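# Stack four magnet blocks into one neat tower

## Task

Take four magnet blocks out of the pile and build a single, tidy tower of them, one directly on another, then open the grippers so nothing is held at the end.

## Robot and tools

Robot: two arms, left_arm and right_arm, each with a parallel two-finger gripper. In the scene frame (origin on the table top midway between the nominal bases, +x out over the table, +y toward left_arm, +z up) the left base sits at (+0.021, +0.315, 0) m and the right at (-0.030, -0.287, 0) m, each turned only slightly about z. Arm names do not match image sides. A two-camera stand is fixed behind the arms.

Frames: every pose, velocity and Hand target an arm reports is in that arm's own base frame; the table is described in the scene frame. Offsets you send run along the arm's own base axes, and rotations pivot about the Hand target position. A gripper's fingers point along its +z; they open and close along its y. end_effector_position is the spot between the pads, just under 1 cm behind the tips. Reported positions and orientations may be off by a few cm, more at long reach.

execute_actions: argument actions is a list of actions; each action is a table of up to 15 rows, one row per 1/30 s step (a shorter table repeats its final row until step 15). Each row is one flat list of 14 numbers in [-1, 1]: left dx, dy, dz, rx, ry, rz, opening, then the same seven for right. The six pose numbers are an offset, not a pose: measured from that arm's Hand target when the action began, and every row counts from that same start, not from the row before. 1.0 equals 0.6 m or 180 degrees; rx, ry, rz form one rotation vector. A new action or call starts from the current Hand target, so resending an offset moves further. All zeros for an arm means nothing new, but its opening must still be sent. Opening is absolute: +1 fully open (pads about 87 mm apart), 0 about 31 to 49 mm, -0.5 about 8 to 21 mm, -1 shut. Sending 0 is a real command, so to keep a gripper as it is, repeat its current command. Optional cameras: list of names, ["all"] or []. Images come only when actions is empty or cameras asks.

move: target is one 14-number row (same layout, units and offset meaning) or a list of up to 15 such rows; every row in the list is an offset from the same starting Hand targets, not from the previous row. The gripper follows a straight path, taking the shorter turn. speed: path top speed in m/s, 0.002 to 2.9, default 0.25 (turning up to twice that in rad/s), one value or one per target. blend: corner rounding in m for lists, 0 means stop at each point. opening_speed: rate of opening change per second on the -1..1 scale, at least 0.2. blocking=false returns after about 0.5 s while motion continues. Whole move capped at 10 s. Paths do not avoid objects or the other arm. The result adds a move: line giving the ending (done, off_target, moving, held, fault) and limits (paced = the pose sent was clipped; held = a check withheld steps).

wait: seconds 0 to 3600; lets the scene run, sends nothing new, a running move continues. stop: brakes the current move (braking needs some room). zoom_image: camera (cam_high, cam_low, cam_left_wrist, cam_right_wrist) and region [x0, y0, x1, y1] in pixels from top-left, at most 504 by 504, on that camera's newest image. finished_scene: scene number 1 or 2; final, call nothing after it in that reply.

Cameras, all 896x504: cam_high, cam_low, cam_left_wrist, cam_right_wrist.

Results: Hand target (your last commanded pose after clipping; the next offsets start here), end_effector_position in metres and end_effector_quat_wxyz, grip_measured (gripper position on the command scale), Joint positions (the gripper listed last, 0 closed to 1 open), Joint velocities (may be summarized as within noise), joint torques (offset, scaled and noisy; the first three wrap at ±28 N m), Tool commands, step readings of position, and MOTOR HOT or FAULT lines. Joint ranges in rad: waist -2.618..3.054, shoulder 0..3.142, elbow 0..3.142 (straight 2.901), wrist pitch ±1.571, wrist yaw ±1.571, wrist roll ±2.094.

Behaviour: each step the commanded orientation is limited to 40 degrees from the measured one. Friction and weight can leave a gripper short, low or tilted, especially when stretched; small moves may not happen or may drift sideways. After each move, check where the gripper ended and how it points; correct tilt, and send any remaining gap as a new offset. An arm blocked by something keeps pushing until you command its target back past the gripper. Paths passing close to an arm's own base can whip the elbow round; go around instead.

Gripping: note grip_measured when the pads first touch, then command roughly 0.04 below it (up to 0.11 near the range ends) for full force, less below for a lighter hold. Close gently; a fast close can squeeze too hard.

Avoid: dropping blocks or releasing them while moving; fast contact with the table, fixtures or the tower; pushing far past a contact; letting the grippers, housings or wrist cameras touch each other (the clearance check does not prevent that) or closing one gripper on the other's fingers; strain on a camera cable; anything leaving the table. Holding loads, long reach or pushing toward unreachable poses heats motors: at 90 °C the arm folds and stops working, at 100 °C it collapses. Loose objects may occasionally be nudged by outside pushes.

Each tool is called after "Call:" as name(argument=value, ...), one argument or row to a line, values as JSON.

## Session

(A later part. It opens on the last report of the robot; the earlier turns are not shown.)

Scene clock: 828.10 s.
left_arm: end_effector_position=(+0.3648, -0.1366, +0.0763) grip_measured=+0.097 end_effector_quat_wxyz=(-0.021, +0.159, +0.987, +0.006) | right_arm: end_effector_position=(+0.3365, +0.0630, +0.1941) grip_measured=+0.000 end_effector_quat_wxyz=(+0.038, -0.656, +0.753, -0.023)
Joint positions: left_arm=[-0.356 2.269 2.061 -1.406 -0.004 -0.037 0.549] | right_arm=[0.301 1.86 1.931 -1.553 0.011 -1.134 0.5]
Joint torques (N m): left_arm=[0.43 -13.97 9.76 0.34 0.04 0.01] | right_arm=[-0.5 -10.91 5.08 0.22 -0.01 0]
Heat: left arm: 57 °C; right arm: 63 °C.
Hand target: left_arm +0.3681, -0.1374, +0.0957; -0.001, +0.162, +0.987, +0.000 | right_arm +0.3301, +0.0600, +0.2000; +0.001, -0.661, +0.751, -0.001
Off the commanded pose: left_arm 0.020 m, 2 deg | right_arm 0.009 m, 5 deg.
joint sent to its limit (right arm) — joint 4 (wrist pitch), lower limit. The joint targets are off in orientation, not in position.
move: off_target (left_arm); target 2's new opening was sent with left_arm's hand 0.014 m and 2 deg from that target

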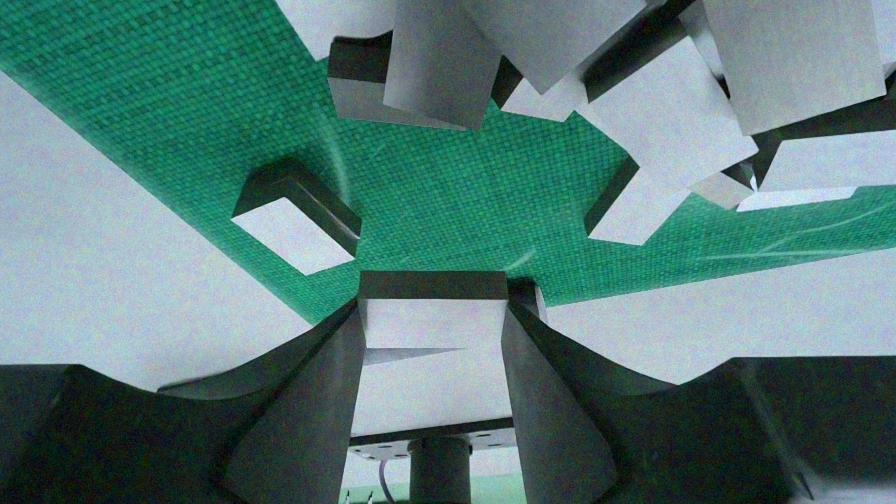

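Call:
move(
  target=[
    [-0.02,0.0807,0.03,0,0,-0.339,-0.25,0,0,0,0,0,0,0],
    [-0.02,0.0807,-0.045,0,0,-0.339,-0.25,0,0,0,0,0,0,0],
  ],
  speed=[0.2,0.1],
  cameras=["cam_left_wrist"],
)

Call:
zoom_image(
  camera="cam_left_wrist",
  region=[330, 180, 530, 360],
)

Scene clock: 842.57 s.
left_arm: end_effector_position=(+0.3539, -0.0916, +0.0588) grip_measured=+0.097 end_effector_quat_wxyz=(-0.017, +0.639, +0.769, -0.004) | right_arm: end_effector_position=(+0.3365, +0.0630, +0.1941) grip_measured=+0.000 end_effector_quat_wxyz=(+0.038, -0.656, +0.753, -0.023)
Joint positions: left_arm=[-0.353 2.062 1.667 -1.21 -0.004 1.034 0.549] | right_arm=[0.301 1.86 1.931 -1.553 0.011 -1.134 0.5]
Joint torques (N m): left_arm=[0.98 -12.74 5.85 0.57 0.07 0.06] | right_arm=[-0.47 -10.96 5.07 0.23 0 0.01]
Heat: left arm: 64 °C; right arm: 63 °C.
Hand target: left_arm +0.3560, -0.0891, +0.0686; -0.001, +0.641, +0.768, +0.001 | right_arm +0.3301, +0.0600, +0.2000; +0.001, -0.661, +0.751, -0.001
Off the commanded pose: left_arm 0.010 m, 2 deg | right_arm 0.009 m, 5 deg.
joint sent to its limit (right arm) — joint 4 (wrist pitch), lower limit. The joint targets are off in orientation, not in position.
move: done

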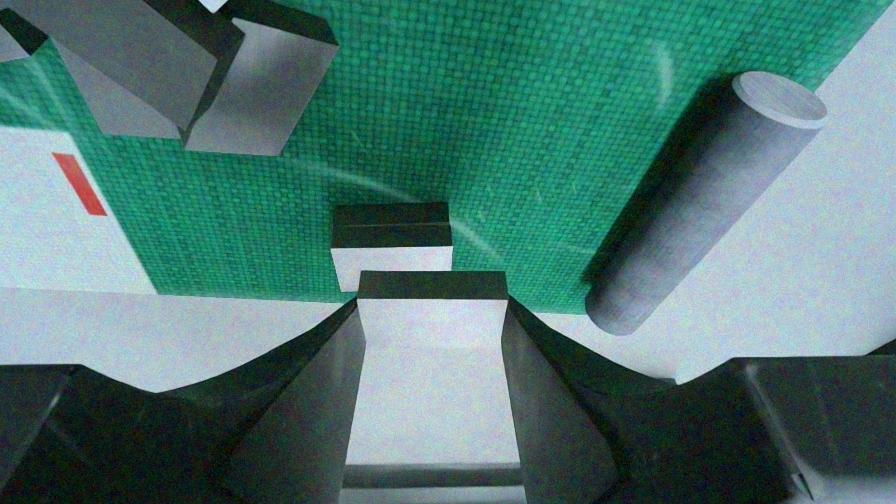

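Scaled by 2.520 from the camera's image (finer frame: 1280x720).

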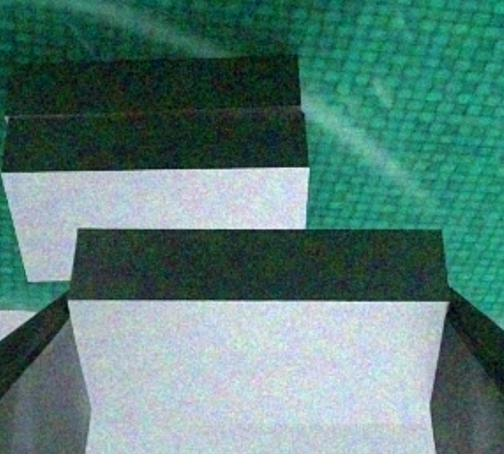

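Call:
move(
  target=[
    [0.021,0.03,-0.016,0,0,0.008,-0.25,0,0,0,0,0,0,0],
  ],
  speed=0.1,
  cameras=["cam_left_wrist"],
)

Call:
zoom_image(
  camera="cam_left_wrist",
  region=[330, 180, 530, 360],
)

Scene clock: 862.53 s.
left_arm: end_effector_position=(+0.3652, -0.0706, +0.0582) grip_measured=+0.097 end_effector_quat_wxyz=(-0.007, +0.627, +0.779, -0.001) | right_arm: end_effector_position=(+0.3365, +0.0630, +0.1941) grip_measured=+0.000 end_effector_quat_wxyz=(+0.038, -0.656, +0.753, -0.023)
Joint positions: left_arm=[-0.291 2.062 1.667 -1.189 -0.004 1.064 0.549] | right_arm=[0.301 1.86 1.931 -1.553 0.011 -1.134 0.5]
Joint torques (N m): left_arm=[0.42 -10.09 7.12 0.7 0.08 0.07] | right_arm=[-0.49 -10.96 5.11 0.24 -0.01 0]
Heat: left arm: 68 °C; right arm: 63 °C.
Hand target: left_arm +0.3686, -0.0711, +0.0590; -0.001, +0.631, +0.776, +0.001 | right_arm +0.3301, +0.0600, +0.2000; +0.001, -0.661, +0.751, -0.001
Off the commanded pose: left_arm 0.004 m, 1 deg | right_arm 0.009 m, 5 deg.
joint sent to its limit (right arm) — joint 4 (wrist pitch), lower limit. The joint targets are off in orientation, not in position.
move: done

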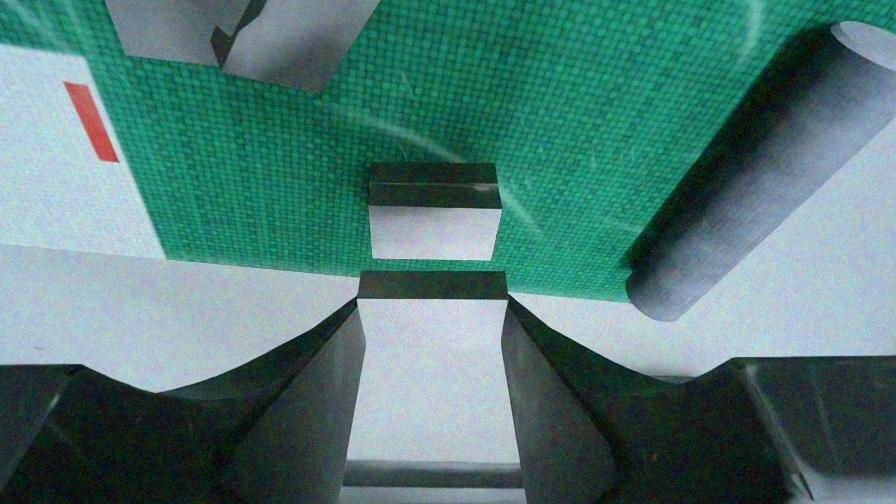

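Scaled by 2.520 from the camera's image (finer frame: 1280x720).

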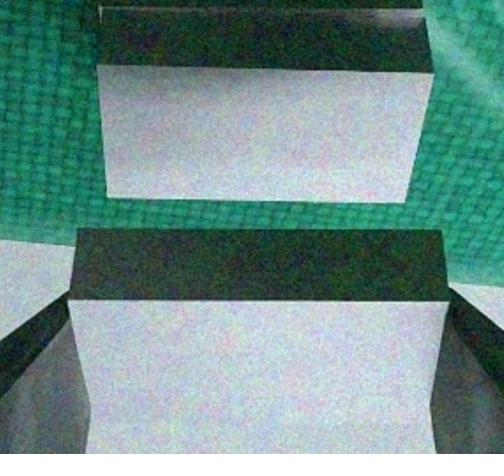

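Call:
move(
  target=[
    [0.001,-0.008,-0.026,0,0,-0.009,-0.25,0,0,0,0,0,0,0],
  ],
  speed=0.08,
  cameras=["cam_left_wrist"],
)

Call:
zoom_image(
  camera="cam_left_wrist",
  region=[330, 180, 530, 360],
)

Scene clock: 871.20 s.
left_arm: end_effector_position=(+0.3705, -0.0723, +0.0504) grip_measured=+0.097 end_effector_quat_wxyz=(+0.004, +0.633, +0.774, +0.004) | right_arm: end_effector_position=(+0.3365, +0.0630, +0.1941) grip_measured=+0.000 end_effector_quat_wxyz=(+0.038, -0.656, +0.753, -0.023)
Joint positions: left_arm=[-0.292 2.062 1.637 -1.135 -0.004 1.08 0.549] | right_arm=[0.301 1.86 1.931 -1.553 0.011 -1.134 0.5]
Joint torques (N m): left_arm=[-0.43 -8.96 6 0.76 0.09 0.03] | right_arm=[-0.44 -10.88 5.12 0.23 -0.02 0]
Heat: left arm: 67 °C; right arm: 64 °C.
Hand target: left_arm +0.3692, -0.0758, +0.0434; -0.001, +0.642, +0.767, +0.001 | right_arm +0.3301, +0.0600, +0.2000; +0.001, -0.661, +0.751, -0.001
Off the commanded pose: left_arm 0.008 m, 1 deg | right_arm 0.009 m, 5 deg.
joint sent to its limit (right arm) — joint 4 (wrist pitch), lower limit. The joint targets are off in orientation, not in position.
move: done

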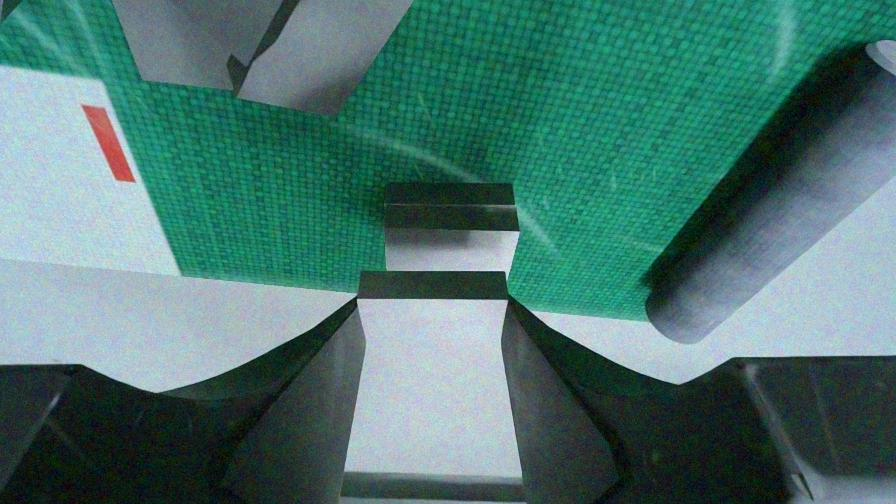

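Scaled by 2.520 from the camera's image (finer frame: 1280x720).

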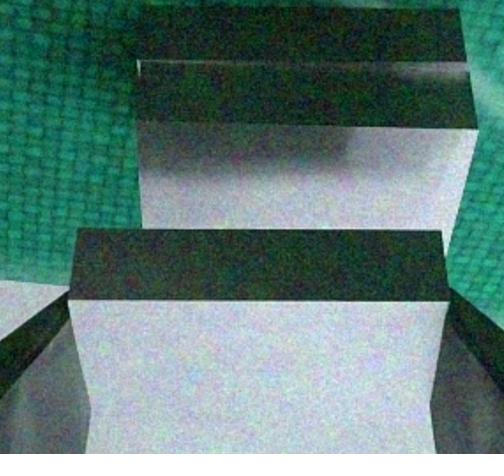

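Call:
move(
  target=[
    [-0.0095,-0.002,-0.012,0,0,-0.01,-0.25,0,0,0,0,0,0,0],
  ],
  speed=0.08,
  cameras=["cam_left_wrist"],
)

Call:
zoom_image(
  camera="cam_left_wrist",
  region=[330, 180, 530, 360],
)

Scene clock: 880.47 s.
left_arm: end_effector_position=(+0.3636, -0.0743, +0.0370) grip_measured=+0.097 end_effector_quat_wxyz=(-0.003, +0.646, +0.763, +0.000) | right_arm: end_effector_position=(+0.3365, +0.0630, +0.1941) grip_measured=+0.000 end_effector_quat_wxyz=(+0.038, -0.656, +0.753, -0.023)
Joint positions: left_arm=[-0.304 2.062 1.581 -1.096 -0.004 1.102 0.549] | right_arm=[0.301 1.86 1.931 -1.553 0.011 -1.134 0.5]
Joint torques (N m): left_arm=[-0.2 -10.18 5.94 0.73 0.08 0.04] | right_arm=[-0.47 -10.91 5.11 0.22 -0.01 0.01]
Heat: left arm: 64 °C; right arm: 64 °C.
Hand target: left_arm +0.3635, -0.0770, +0.0362; -0.001, +0.654, +0.757, +0.001 | right_arm +0.3301, +0.0600, +0.2000; +0.001, -0.661, +0.751, -0.001
Off the commanded pose: left_arm 0.003 m, 1 deg | right_arm 0.009 m, 5 deg.
joint sent to its limit (right arm) — joint 4 (wrist pitch), lower limit. The joint targets are off in orientation, not in position.
move: done

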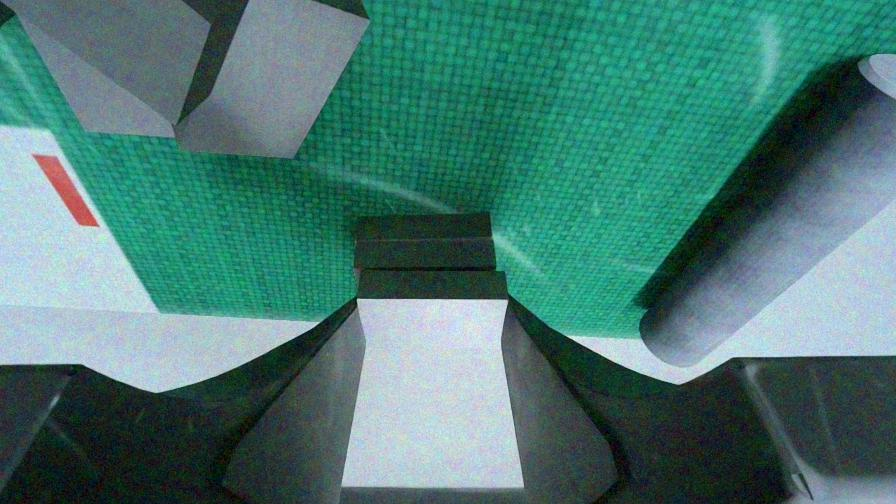

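Scaled by 2.520 from the camera's image (finer frame: 1280x720).

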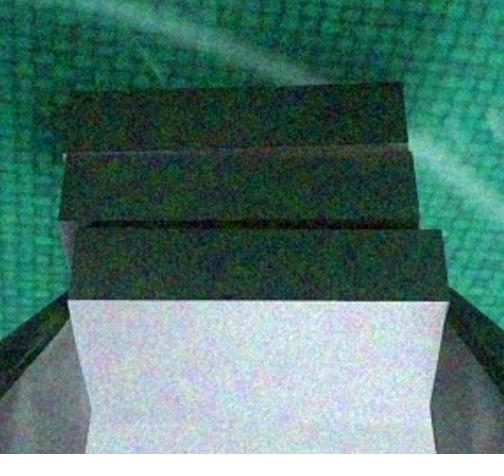

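Call:
move(
  target=[
    [0.007,0.001,0.004,0,0,0.011,-0.25,0,0,0,0,0,0,0],
  ],
  speed=0.08,
  cameras=["cam_left_wrist"],
)

Call:
zoom_image(
  camera="cam_left_wrist",
  region=[330, 180, 530, 360],
)

Scene clock: 890.83 s.
left_arm: end_effector_position=(+0.3633, -0.0744, +0.0370) grip_measured=+0.097 end_effector_quat_wxyz=(-0.003, +0.642, +0.766, +0.001) | right_arm: end_effector_position=(+0.3365, +0.0630, +0.1941) grip_measured=+0.000 end_effector_quat_wxyz=(+0.038, -0.656, +0.753, -0.023)
Joint positions: left_arm=[-0.304 2.062 1.581 -1.096 -0.004 1.092 0.549] | right_arm=[0.301 1.86 1.931 -1.553 0.011 -1.134 0.5]
Joint torques (N m): left_arm=[0.2 -8.94 9.18 0.52 0.08 -0.1] | right_arm=[-0.46 -10.97 5.09 0.22 -0.02 0.01]
Heat: left arm: 63 °C; right arm: 64 °C.
Hand target: left_arm +0.3677, -0.0764, +0.0386; -0.001, +0.641, +0.768, +0.001 | right_arm +0.3301, +0.0600, +0.2000; +0.001, -0.661, +0.751, -0.001
Off the commanded pose: left_arm 0.005 m, 0 deg | right_arm 0.009 m, 5 deg.
joint sent to its limit (right arm) — joint 4 (wrist pitch), lower limit. The joint targets are off in orientation, not in position.
move: done

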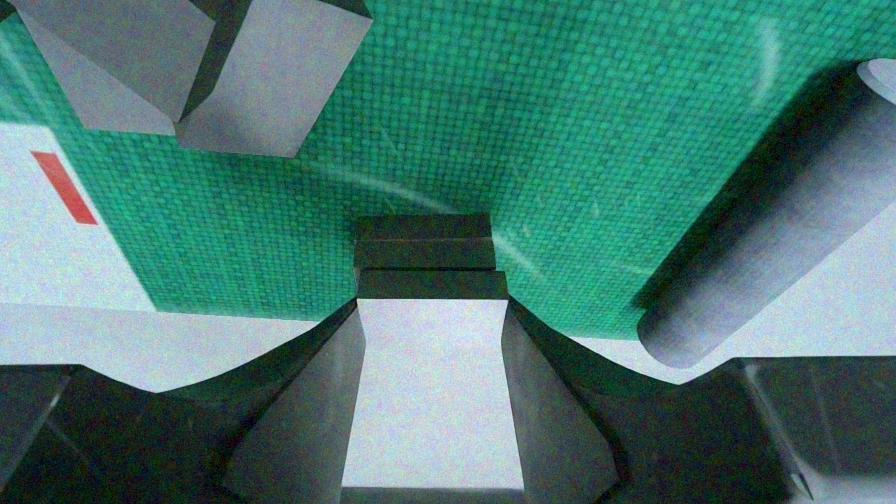

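Scaled by 2.520 from the camera's image (finer frame: 1280x720).

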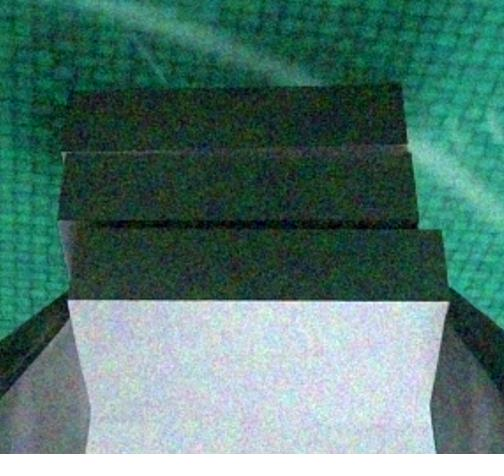

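Call:
move(
  target=[
    [-0.001,0,0.025,0,0,0,-0.25,0,0,0,0,0,0,0],
    [-0.002,0.001,-0.005,0,0,0,-0.25,0,0,0,0,0,0,0],
  ],
  speed=0.08,
  cameras=["cam_left_wrist"],
)

Call:
zoom_image(
  camera="cam_left_wrist",
  region=[330, 180, 530, 360],
)

Scene clock: 899.03 s.
left_arm: end_effector_position=(+0.3678, -0.0759, +0.0416) grip_measured=+0.097 end_effector_quat_wxyz=(+0.003, +0.642, +0.767, +0.003) | right_arm: end_effector_position=(+0.3365, +0.0630, +0.1941) grip_measured=+0.000 end_effector_quat_wxyz=(+0.038, -0.656, +0.753, -0.023)
Joint positions: left_arm=[-0.304 2.062 1.602 -1.102 -0.004 1.091 0.549] | right_arm=[0.301 1.86 1.931 -1.553 0.011 -1.134 0.5]
Joint torques (N m): left_arm=[0.29 -9.13 5.89 0.76 0.1 -0.1] | right_arm=[-0.5 -10.95 5.18 0.23 -0.01 0]
Heat: left arm: 62 °C; right arm: 64 °C.
Hand target: left_arm +0.3665, -0.0758, +0.0356; -0.001, +0.641, +0.768, +0.001 | right_arm +0.3301, +0.0600, +0.2000; +0.001, -0.661, +0.751, -0.001
Off the commanded pose: left_arm 0.006 m, 1 deg | right_arm 0.009 m, 5 deg.
joint sent to its limit (right arm) — joint 4 (wrist pitch), lower limit. The joint targets are off in orientation, not in position.
move: done

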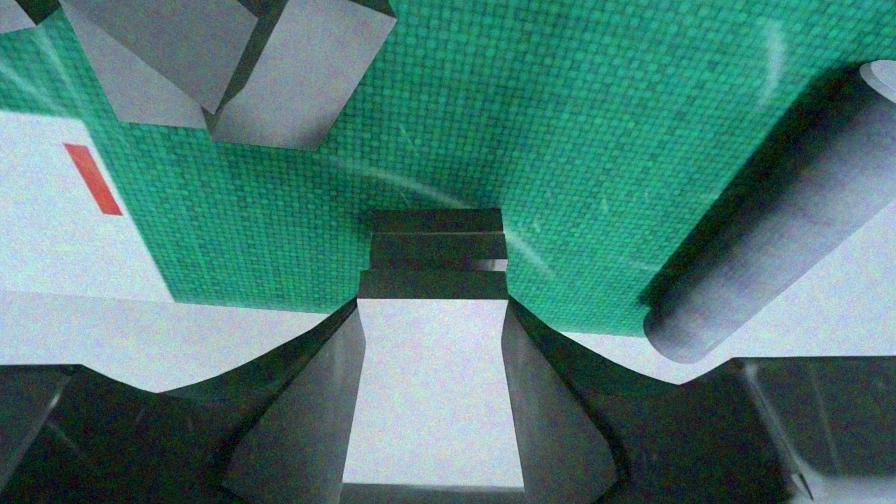

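Scaled by 2.520 from the camera's image (finer frame: 1280x720).

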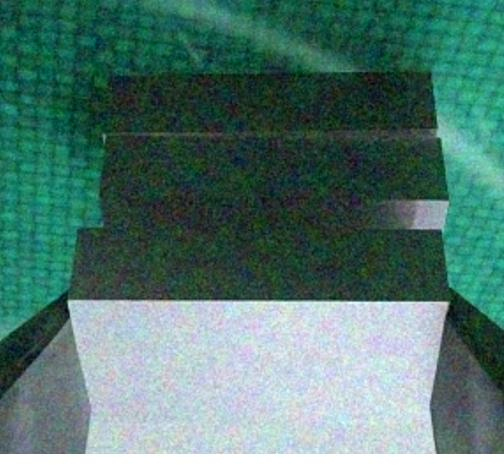

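Call:
move(
  target=[
    [-0.003,0.0035,-0.009,0,0,0,-0.25,0,0,0,0,0,0,0],
  ],
  speed=0.06,
  cameras=["cam_left_wrist"],
)

Call:
zoom_image(
  camera="cam_left_wrist",
  region=[330, 180, 530, 360],
)

Scene clock: 904.93 s.
left_arm: end_effector_position=(+0.3644, -0.0748, +0.0354) grip_measured=+0.097 end_effector_quat_wxyz=(+0.000, +0.642, +0.767, +0.002) | right_arm: end_effector_position=(+0.3365, +0.0630, +0.1941) grip_measured=+0.000 end_effector_quat_wxyz=(+0.038, -0.656, +0.753, -0.023)
Joint positions: left_arm=[-0.304 2.062 1.576 -1.084 -0.004 1.091 0.549] | right_arm=[0.301 1.86 1.931 -1.553 0.011 -1.134 0.5]
Joint torques (N m): left_arm=[0.64 -9.43 5.86 0.81 0.09 -0.07] | right_arm=[-0.43 -10.92 5.14 0.22 0 0]
Heat: left arm: 61 °C; right arm: 64 °C.
Hand target: left_arm +0.3648, -0.0738, +0.0303; -0.001, +0.641, +0.768, +0.001 | right_arm +0.3301, +0.0600, +0.2000; +0.001, -0.661, +0.751, -0.001
Off the commanded pose: left_arm 0.005 m, 0 deg | right_arm 0.009 m, 5 deg.
joint sent to its limit (right arm) — joint 4 (wrist pitch), lower limit. The joint targets are off in orientation, not in position.
move: done

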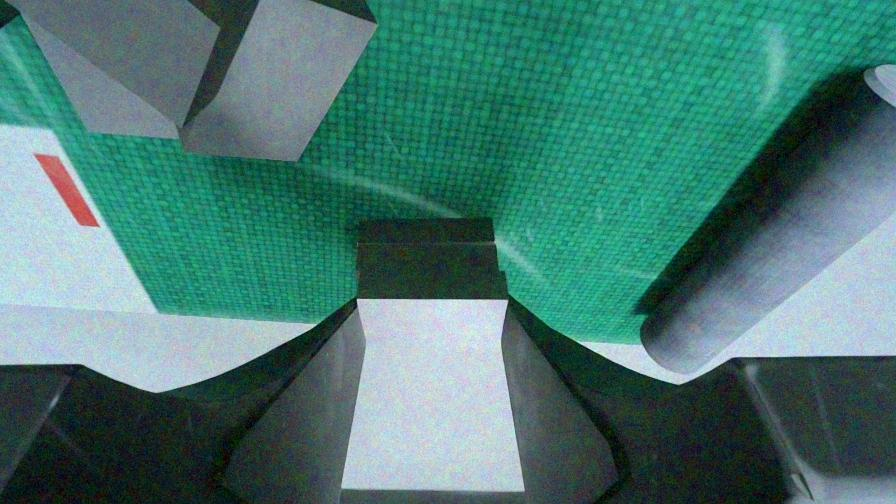

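Scaled by 2.520 from the camera's image (finer frame: 1280x720).

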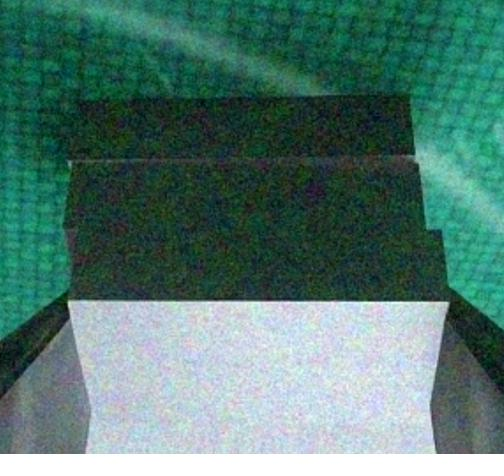

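Call:
move(
  target=[
    [0.003,0,0.033,0,0,0,-0.25,0,0,0,0,0,0,0],
    [0.003,0,0.001,0,0,0,-0.25,0,0,0,0,0,0,0],
  ],
  speed=0.08,
  cameras=["cam_left_wrist"],
)

Call:
zoom_image(
  camera="cam_left_wrist",
  region=[330, 180, 530, 360],
)

Scene clock: 940.93 s.
left_arm: end_effector_position=(+0.3675, -0.0758, +0.0377) grip_measured=+0.097 end_effector_quat_wxyz=(+0.004, +0.642, +0.767, +0.004) | right_arm: end_effector_position=(+0.3365, +0.0630, +0.1941) grip_measured=+0.000 end_effector_quat_wxyz=(+0.038, -0.656, +0.753, -0.023)
Joint positions: left_arm=[-0.304 2.062 1.586 -1.083 -0.004 1.091 0.549] | right_arm=[0.301 1.86 1.931 -1.553 0.011 -1.134 0.5]
Joint torques (N m): left_arm=[0.68 -8.95 5.9 0.78 0.09 -0.07] | right_arm=[-0.49 -10.95 5.15 0.23 -0.02 0.01]
Heat: left arm: 59 °C; right arm: 64 °C.
Hand target: left_arm +0.3666, -0.0738, +0.0308; -0.001, +0.641, +0.768, +0.001 | right_arm +0.3301, +0.0600, +0.2000; +0.001, -0.661, +0.751, -0.001
Off the commanded pose: left_arm 0.007 m, 1 deg | right_arm 0.009 m, 5 deg.
joint sent to its limit (right arm) — joint 4 (wrist pitch), lower limit. The joint targets are off in orientation, not in position.
move: done

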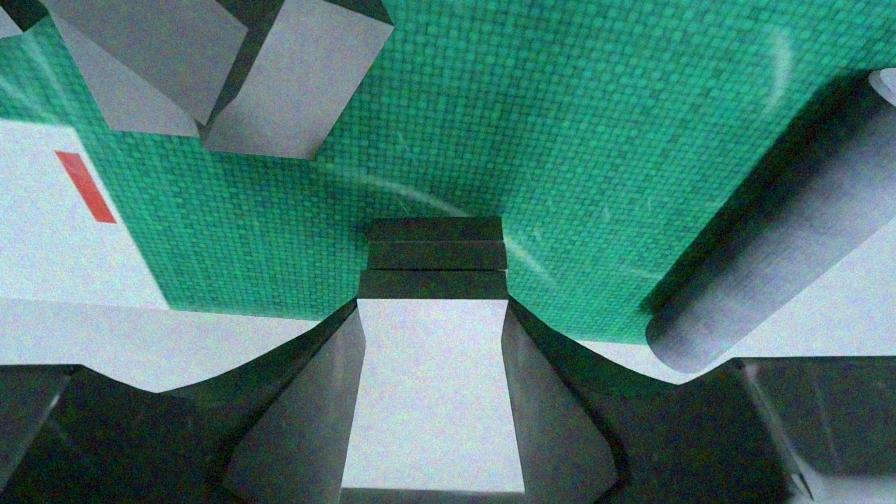

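Scaled by 2.520 from the camera's image (finer frame: 1280x720).

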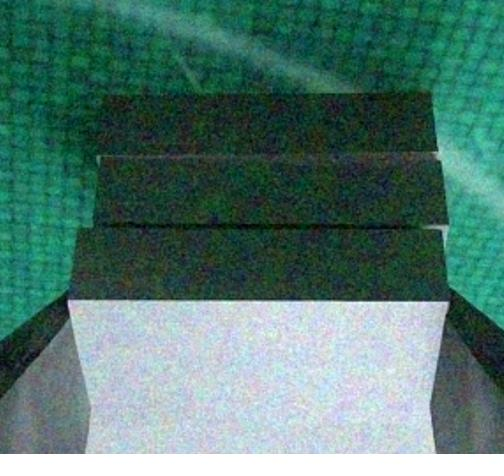

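Call:
move(
  target=[-0.0012,0,-0.008,0,0,0,-0.25,0,0,0,0,0,0,0],
  speed=0.05,
  cameras=["cam_left_wrist"],
)

Call:
zoom_image(
  camera="cam_left_wrist",
  region=[330, 180, 530, 360],
)

Scene clock: 951.67 s.
left_arm: end_effector_position=(+0.3671, -0.0756, +0.0349) grip_measured=+0.097 end_effector_quat_wxyz=(+0.005, +0.642, +0.767, +0.004) | right_arm: end_effector_position=(+0.3365, +0.0630, +0.1941) grip_measured=+0.000 end_effector_quat_wxyz=(+0.038, -0.656, +0.753, -0.023)
Joint positions: left_arm=[-0.304 2.062 1.575 -1.071 -0.004 1.091 0.549] | right_arm=[0.301 1.86 1.931 -1.553 0.011 -1.134 0.5]
Joint torques (N m): left_arm=[0.64 -8.85 5.38 0.84 0.1 -0.07] | right_arm=[-0.47 -10.92 5.09 0.23 -0.01 0.01]
Heat: left arm: 58 °C; right arm: 64 °C.
Hand target: left_arm +0.3658, -0.0737, +0.0260; -0.001, +0.641, +0.768, +0.000 | right_arm +0.3301, +0.0600, +0.2000; +0.001, -0.661, +0.751, -0.001
Off the commanded pose: left_arm 0.009 m, 1 deg | right_arm 0.009 m, 5 deg.
joint sent to its limit (right arm) — joint 4 (wrist pitch), lower limit. The joint targets are off in orientation, not in position.
move: done

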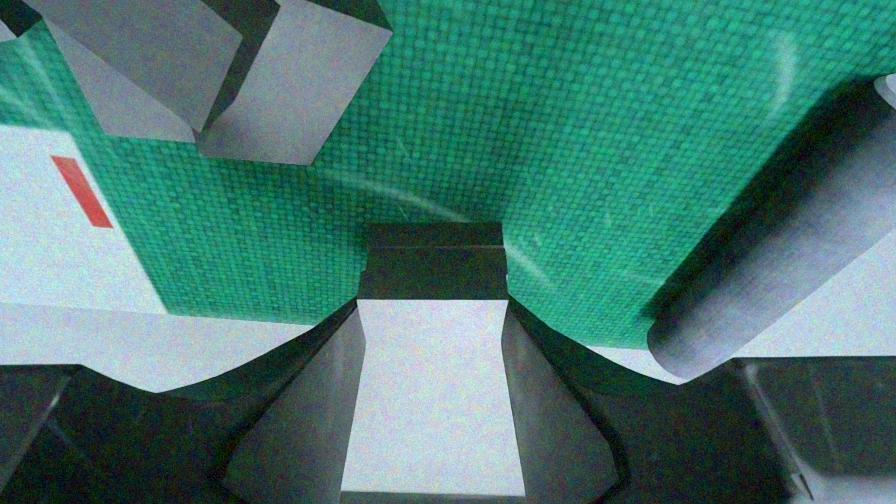

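Scaled by 2.520 from the camera's image (finer frame: 1280x720).

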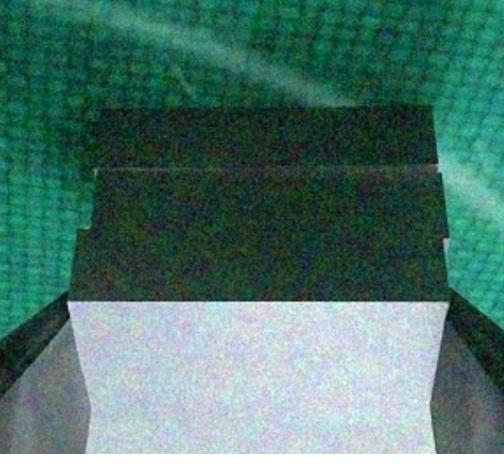

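Call:
move(
  target=[
    [0,0,0.008,0,0,0,0.2,0,0,0,0,0,0,0],
    [0,0,0.15,0,0,0,0.2,0,0,0,0,0,0,0],
    [0.0275,-0.16,0.233,-0.174,-0.208,0.419,0.5,0,0,0,0,0,0,0],
  ],
  speed=[0.05,0.1,0.3],
  opening_speed=1,
  cameras=["cam_left_wrist"],
)

Scene clock: 963.80 s.
left_arm: end_effector_position=(+0.3838, -0.1693, +0.1559) grip_measured=+0.500 end_effector_quat_wxyz=(+0.366, +0.005, +0.930, +0.003) | right_arm: end_effector_position=(+0.3365, +0.0630, +0.1941) grip_measured=+0.000 end_effector_quat_wxyz=(+0.038, -0.656, +0.753, -0.023)
Joint positions: left_arm=[-0.524 1.653 1.388 -0.628 -0.351 -0.389 0.75] | right_arm=[0.301 1.86 1.931 -1.553 0.011 -1.134 0.5]
Joint torques (N m): left_arm=[-0.35 -10.18 6.83 2.28 -0.4 -0.17] | right_arm=[-0.5 -10.95 5.12 0.22 -0.01 0]
Heat: left arm: 59 °C; right arm: 64 °C.
Hand target: left_arm +0.3823, -0.1697, +0.1659; +0.383, -0.002, +0.924, -0.001 | right_arm +0.3301, +0.0600, +0.2000; +0.001, -0.661, +0.751, -0.001
Off the commanded pose: left_arm 0.010 m, 2 deg | right_arm 0.009 m, 5 deg.
joint sent to its limit (right arm) — joint 4 (wrist pitch), lower limit. The joint targets are off in orientation, not in position.
move: done

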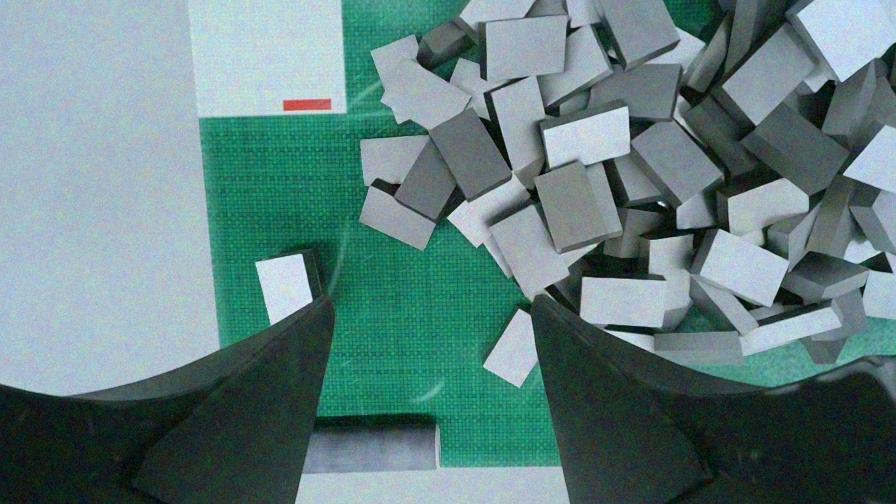

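Call:
move(
  target=[-0.112,-0.082,-0.16,0.0676,0.2438,-0.1632,0.3,0,0,0,0,0,0,0],
  speed=0.3,
  cameras=["cam_left_wrist"],
)

Scene clock: 981.13 s.
left_arm: end_effector_position=(+0.3152, -0.2142, +0.0713) grip_measured=+0.300 end_effector_quat_wxyz=(+0.007, +0.258, +0.966, +0.004) | right_arm: end_effector_position=(+0.3365, +0.0630, +0.1941) grip_measured=+0.000 end_effector_quat_wxyz=(+0.038, -0.656, +0.753, -0.023)
Joint positions: left_arm=[-0.594 2.166 1.883 -1.277 -0.012 -0.073 0.65] | right_arm=[0.301 1.86 1.931 -1.553 0.011 -1.134 0.5]
Joint torques (N m): left_arm=[-0.18 -9.17 9.63 0.52 0.11 0.01] | right_arm=[-0.5 -10.93 5.12 0.23 -0.02 0]
Heat: left arm: 60 °C; right arm: 64 °C.
Hand target: left_arm +0.3152, -0.2189, +0.0699; +0.000, +0.266, +0.964, +0.000 | right_arm +0.3301, +0.0600, +0.2000; +0.001, -0.661, +0.751, -0.001
Off the commanded pose: left_arm 0.005 m, 1 deg | right_arm 0.009 m, 5 deg.
joint sent to its limit (right arm) — joint 4 (wrist pitch), lower limit. The joint targets are off in orientation, not in position.
move: done

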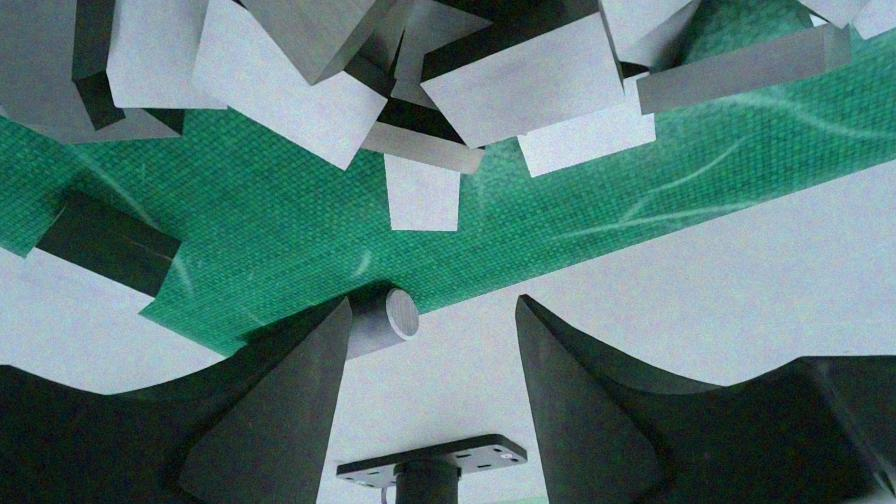

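Call:
move(
  target=[0,0.0123,-0.0965,0,0,0,0.2,0,0,0,0,0,0,0],
  speed=0.12,
  cameras=["cam_left_wrist"],
)

Scene clock: 999.90 s.
left_arm: end_effector_position=(+0.3156, -0.2138, +0.0207) grip_measured=+0.200 end_effector_quat_wxyz=(+0.010, +0.265, +0.964, +0.003) | right_arm: end_effector_position=(+0.3365, +0.0630, +0.1941) grip_measured=+0.000 end_effector_quat_wxyz=(+0.038, -0.656, +0.753, -0.023)
Joint positions: left_arm=[-0.594 2.189 1.718 -1.083 -0.011 -0.058 0.6] | right_arm=[0.301 1.86 1.931 -1.553 0.011 -1.134 0.5]
Joint torques (N m): left_arm=[0.94 -9.31 5.91 0.86 0.12 0.04] | right_arm=[-0.53 -10.92 5.12 0.23 -0.01 0.01]
Heat: left arm: 55 °C; right arm: 64 °C.
Hand target: left_arm +0.3152, -0.2115, +0.0120; +0.000, +0.265, +0.964, +0.000 | right_arm +0.3301, +0.0600, +0.2000; +0.001, -0.661, +0.751, -0.001
Off the commanded pose: left_arm 0.009 m, 1 deg | right_arm 0.009 m, 5 deg.
joint sent to its limit (right arm) — joint 4 (wrist pitch), lower limit. The joint targets are off in orientation, not in position.
move: done

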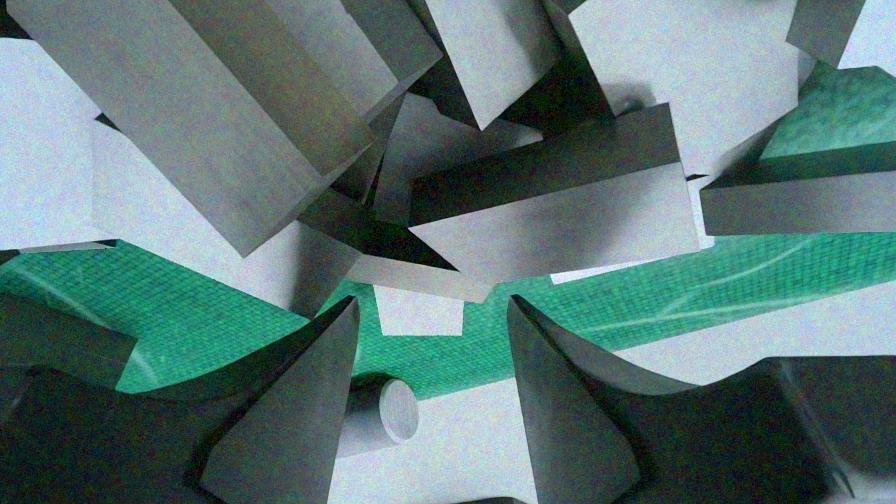

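Call:
move(
  target=[
    [-0.0095,0.016,0.004,0,0,0,0.2,0,0,0,0,0,0,0],
    [-0.0095,0.016,-0.017,0,0,0,0.2,0,0,0,0,0,0,0],
  ],
  speed=0.08,
  cameras=["cam_left_wrist"],
)

Scene clock: 1011.37 s.
left_arm: end_effector_position=(+0.3110, -0.2066, +0.0125) grip_measured=+0.200 end_effector_quat_wxyz=(+0.005, +0.263, +0.965, +0.000) | right_arm: end_effector_position=(+0.3365, +0.0630, +0.1941) grip_measured=+0.000 end_effector_quat_wxyz=(+0.038, -0.656, +0.753, -0.023)
Joint positions: left_arm=[-0.582 2.174 1.659 -1.046 -0.002 -0.049 0.6] | right_arm=[0.301 1.86 1.931 -1.553 0.011 -1.134 0.5]
Joint torques (N m): left_arm=[0.91 -10.25 3.43 1.07 0.04 0.07] | right_arm=[-0.49 -10.93 5.14 0.23 -0.03 0.01]
Heat: left arm: 55 °C; right arm: 64 °C.
Hand target: left_arm +0.3094, -0.2019, +0.0017; +0.000, +0.266, +0.964, +0.000 | right_arm +0.3301, +0.0600, +0.2000; +0.001, -0.661, +0.751, -0.001
Off the commanded pose: left_arm 0.012 m, 1 deg | right_arm 0.009 m, 5 deg.
joint sent to its limit (right arm) — joint 4 (wrist pitch), lower limit. The joint targets are off in orientation, not in position.
move: off_target (left_arm)

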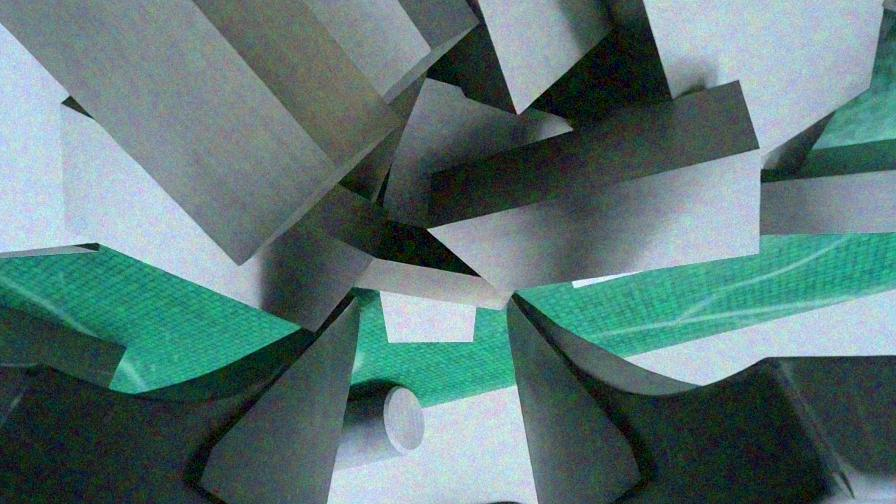

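Call:
move(
  target=[
    [-0.0043,0.0026,0.003,0,0,0,0.2,0,0,0,0,0,0,0],
    [-0.0043,0.0026,0.003,0,0,0,-0.5,0,0,0,0,0,0,0],
  ],
  speed=0.06,
  opening_speed=1,
  cameras=["cam_left_wrist"],
)

Scene clock: 1023.63 s.
left_arm: end_effector_position=(+0.3099, -0.2058, +0.0126) grip_measured=-0.193 end_effector_quat_wxyz=(+0.008, +0.264, +0.964, -0.001) | right_arm: end_effector_position=(+0.3365, +0.0630, +0.1941) grip_measured=+0.000 end_effector_quat_wxyz=(+0.038, -0.656, +0.753, -0.023)
Joint positions: left_arm=[-0.582 2.163 1.642 -1.034 -0.002 -0.047 0.404] | right_arm=[0.301 1.86 1.931 -1.553 0.011 -1.134 0.5]
Joint torques (N m): left_arm=[0.91 -10.25 3.69 0.97 0.02 0.04] | right_arm=[-0.53 -10.96 5.09 0.23 -0.01 0.01]
Heat: left arm: 57 °C; right arm: 64 °C.
Hand target: left_arm +0.3069, -0.2004, +0.0036; +0.000, +0.266, +0.964, +0.000 | right_arm +0.3301, +0.0600, +0.2000; +0.001, -0.661, +0.751, -0.001
Off the commanded pose: left_arm 0.011 m, 1 deg | right_arm 0.009 m, 5 deg.
joint sent to its limit (right arm) — joint 4 (wrist pitch), lower limit. The joint targets are off in orientation, not in position.
move: off_target (left_arm); target 2's new opening was sent with left_arm's hand 0.012 m and 1 deg from that target

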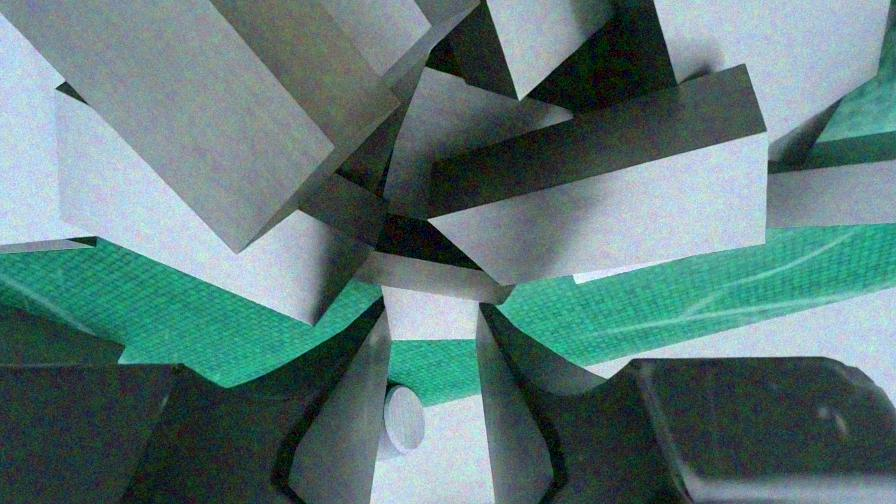

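Call:
move(
  target=[
    [-0.027,0.008,0.018,0,0,0,-0.5,0,0,0,0,0,0,0],
    [-0.035,0.012,0.035,0,0,0,-0.5,0,0,0,0,0,0,0],
    [-0.037,0.014,0.15,0,0,0,-0.5,0,0,0,0,0,0,0],
  ],
  speed=0.06,
  cameras=["cam_left_wrist"],
)

Scene clock: 1032.67 s.
left_arm: end_effector_position=(+0.2814, -0.1870, +0.0722) grip_measured=-0.193 end_effector_quat_wxyz=(-0.025, +0.264, +0.964, +0.010) | right_arm: end_effector_position=(+0.3365, +0.0630, +0.1941) grip_measured=+0.000 end_effector_quat_wxyz=(+0.038, -0.656, +0.753, -0.023)
Joint positions: left_arm=[-0.582 2.053 1.7 -1.272 -0.002 -0.047 0.404] | right_arm=[0.301 1.86 1.931 -1.553 0.011 -1.134 0.5]
Joint torques (N m): left_arm=[-0.14 -13.26 9.74 0.32 0.04 -0.1] | right_arm=[-0.49 -10.91 5.12 0.23 -0.01 0.01]
Heat: left arm: 60 °C; right arm: 64 °C.
Hand target: left_arm +0.2846, -0.1919, +0.0935; +0.000, +0.266, +0.964, +0.000 | right_arm +0.3301, +0.0600, +0.2000; +0.001, -0.661, +0.751, -0.001
Off the commanded pose: left_arm 0.022 m, 3 deg | right_arm 0.009 m, 5 deg.
joint sent to its limit (right arm) — joint 4 (wrist pitch), lower limit. The joint targets are off in orientation, not in position.
move: off_target (left_arm)

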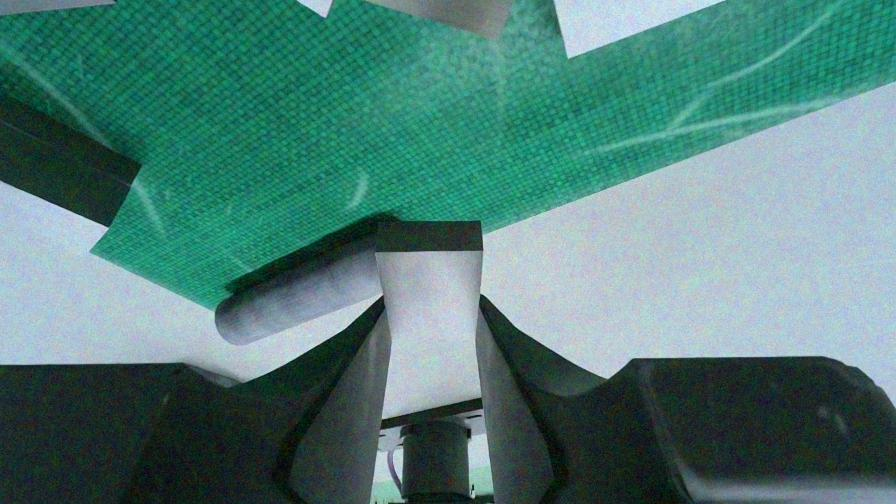

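Call:
move(
  target=[0.1123,0.188,0,0,0,0.2297,-0.5,0,0,0,0,0,0,0],
  speed=0.2,
  cameras=["cam_left_wrist"],
)

Call:
zoom_image(
  camera="cam_left_wrist",
  region=[330, 180, 530, 360],
)

Scene clock: 1049.60 s.
left_arm: end_effector_position=(+0.3486, -0.0786, +0.0927) grip_measured=-0.193 end_effector_quat_wxyz=(+0.003, -0.087, +0.996, +0.000) | right_arm: end_effector_position=(+0.3365, +0.0630, +0.1941) grip_measured=+0.000 end_effector_quat_wxyz=(+0.038, -0.656, +0.753, -0.023)
Joint positions: left_arm=[-0.182 2.053 1.793 -1.305 -0.002 -0.356 0.404] | right_arm=[0.301 1.86 1.931 -1.553 0.011 -1.134 0.5]
Joint torques (N m): left_arm=[0.44 -8.49 9.95 0.55 0.01 -0.15] | right_arm=[-0.51 -10.93 5.11 0.24 0 0]
Heat: left arm: 68 °C; right arm: 64 °C.
Hand target: left_arm +0.3520, -0.0791, +0.0935; +0.000, -0.092, +0.996, +0.000 | right_arm +0.3301, +0.0600, +0.2000; +0.001, -0.661, +0.751, -0.001
Off the commanded pose: left_arm 0.003 m, 1 deg | right_arm 0.009 m, 5 deg.
joint sent to its limit (right arm) — joint 4 (wrist pitch), lower limit. The joint targets are off in orientation, not in position.
move: done

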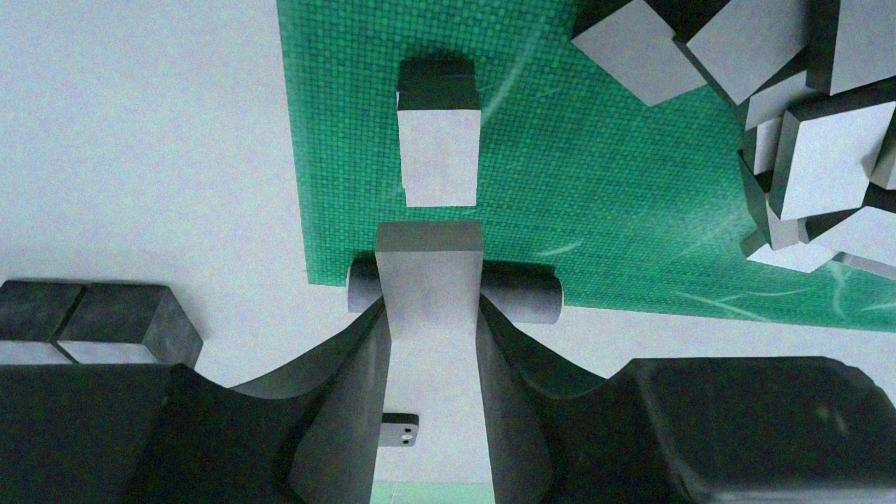

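Scaled by 2.520 from the camera's image (finer frame: 1280x720).

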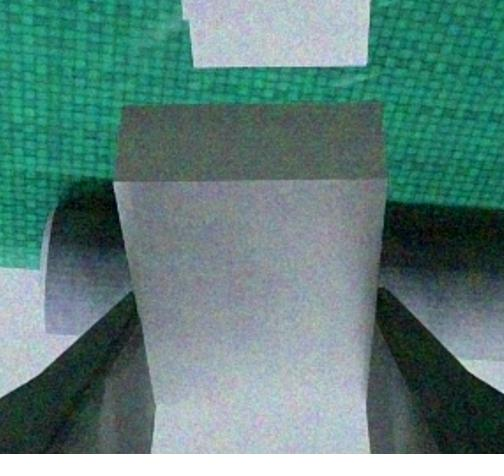

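Call:
move(
  target=[0,-0.0035,-0.055,0,0,0,-0.5,0,0,0,0,0,0,0],
  speed=0.1,
  cameras=["cam_left_wrist"],
)

Call:
zoom_image(
  camera="cam_left_wrist",
  region=[330, 180, 530, 360],
)

Scene clock: 1061.73 s.
left_arm: end_effector_position=(+0.3529, -0.0796, +0.0664) grip_measured=-0.193 end_effector_quat_wxyz=(+0.006, -0.090, +0.996, +0.000) | right_arm: end_effector_position=(+0.3365, +0.0630, +0.1941) grip_measured=+0.000 end_effector_quat_wxyz=(+0.038, -0.656, +0.753, -0.023)
Joint positions: left_arm=[-0.182 2.072 1.718 -1.205 -0.002 -0.362 0.404] | right_arm=[0.301 1.86 1.931 -1.553 0.011 -1.134 0.5]
Joint torques (N m): left_arm=[0.09 -9.06 6.28 0.81 0 -0.16] | right_arm=[-0.46 -10.92 5.09 0.23 -0.01 0]
Heat: left arm: 64 °C; right arm: 64 °C.
Hand target: left_arm +0.3521, -0.0813, +0.0606; +0.000, -0.092, +0.996, +0.000 | right_arm +0.3301, +0.0600, +0.2000; +0.001, -0.661, +0.751, -0.001
Off the commanded pose: left_arm 0.006 m, 1 deg | right_arm 0.009 m, 5 deg.
joint sent to its limit (right arm) — joint 4 (wrist pitch), lower limit. The joint targets are off in orientation, not in position.
move: done

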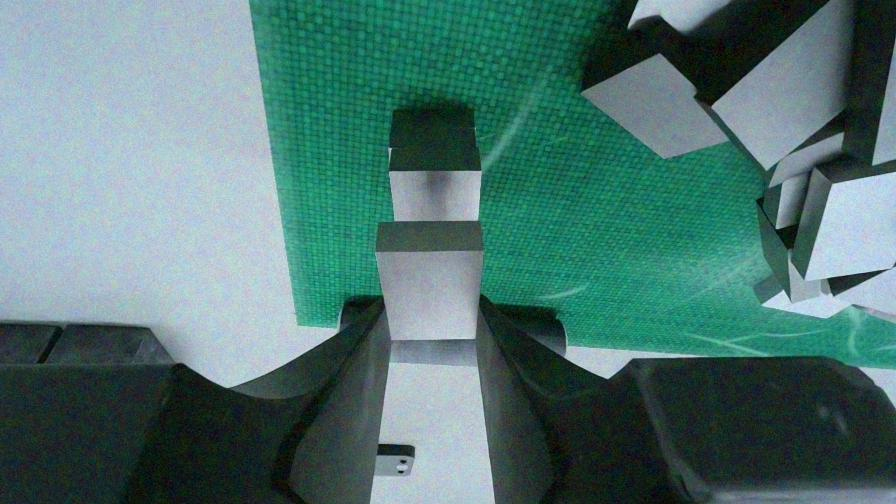

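Scaled by 2.520 from the camera's image (finer frame: 1280x720).

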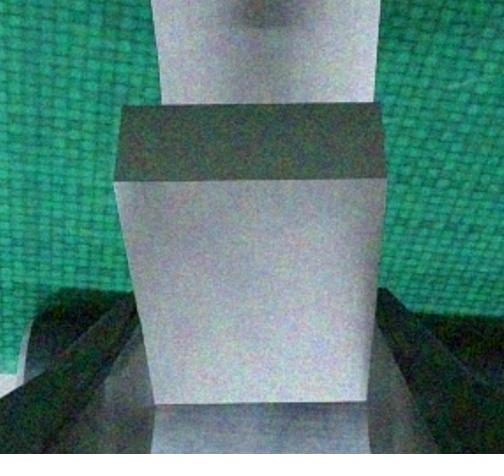

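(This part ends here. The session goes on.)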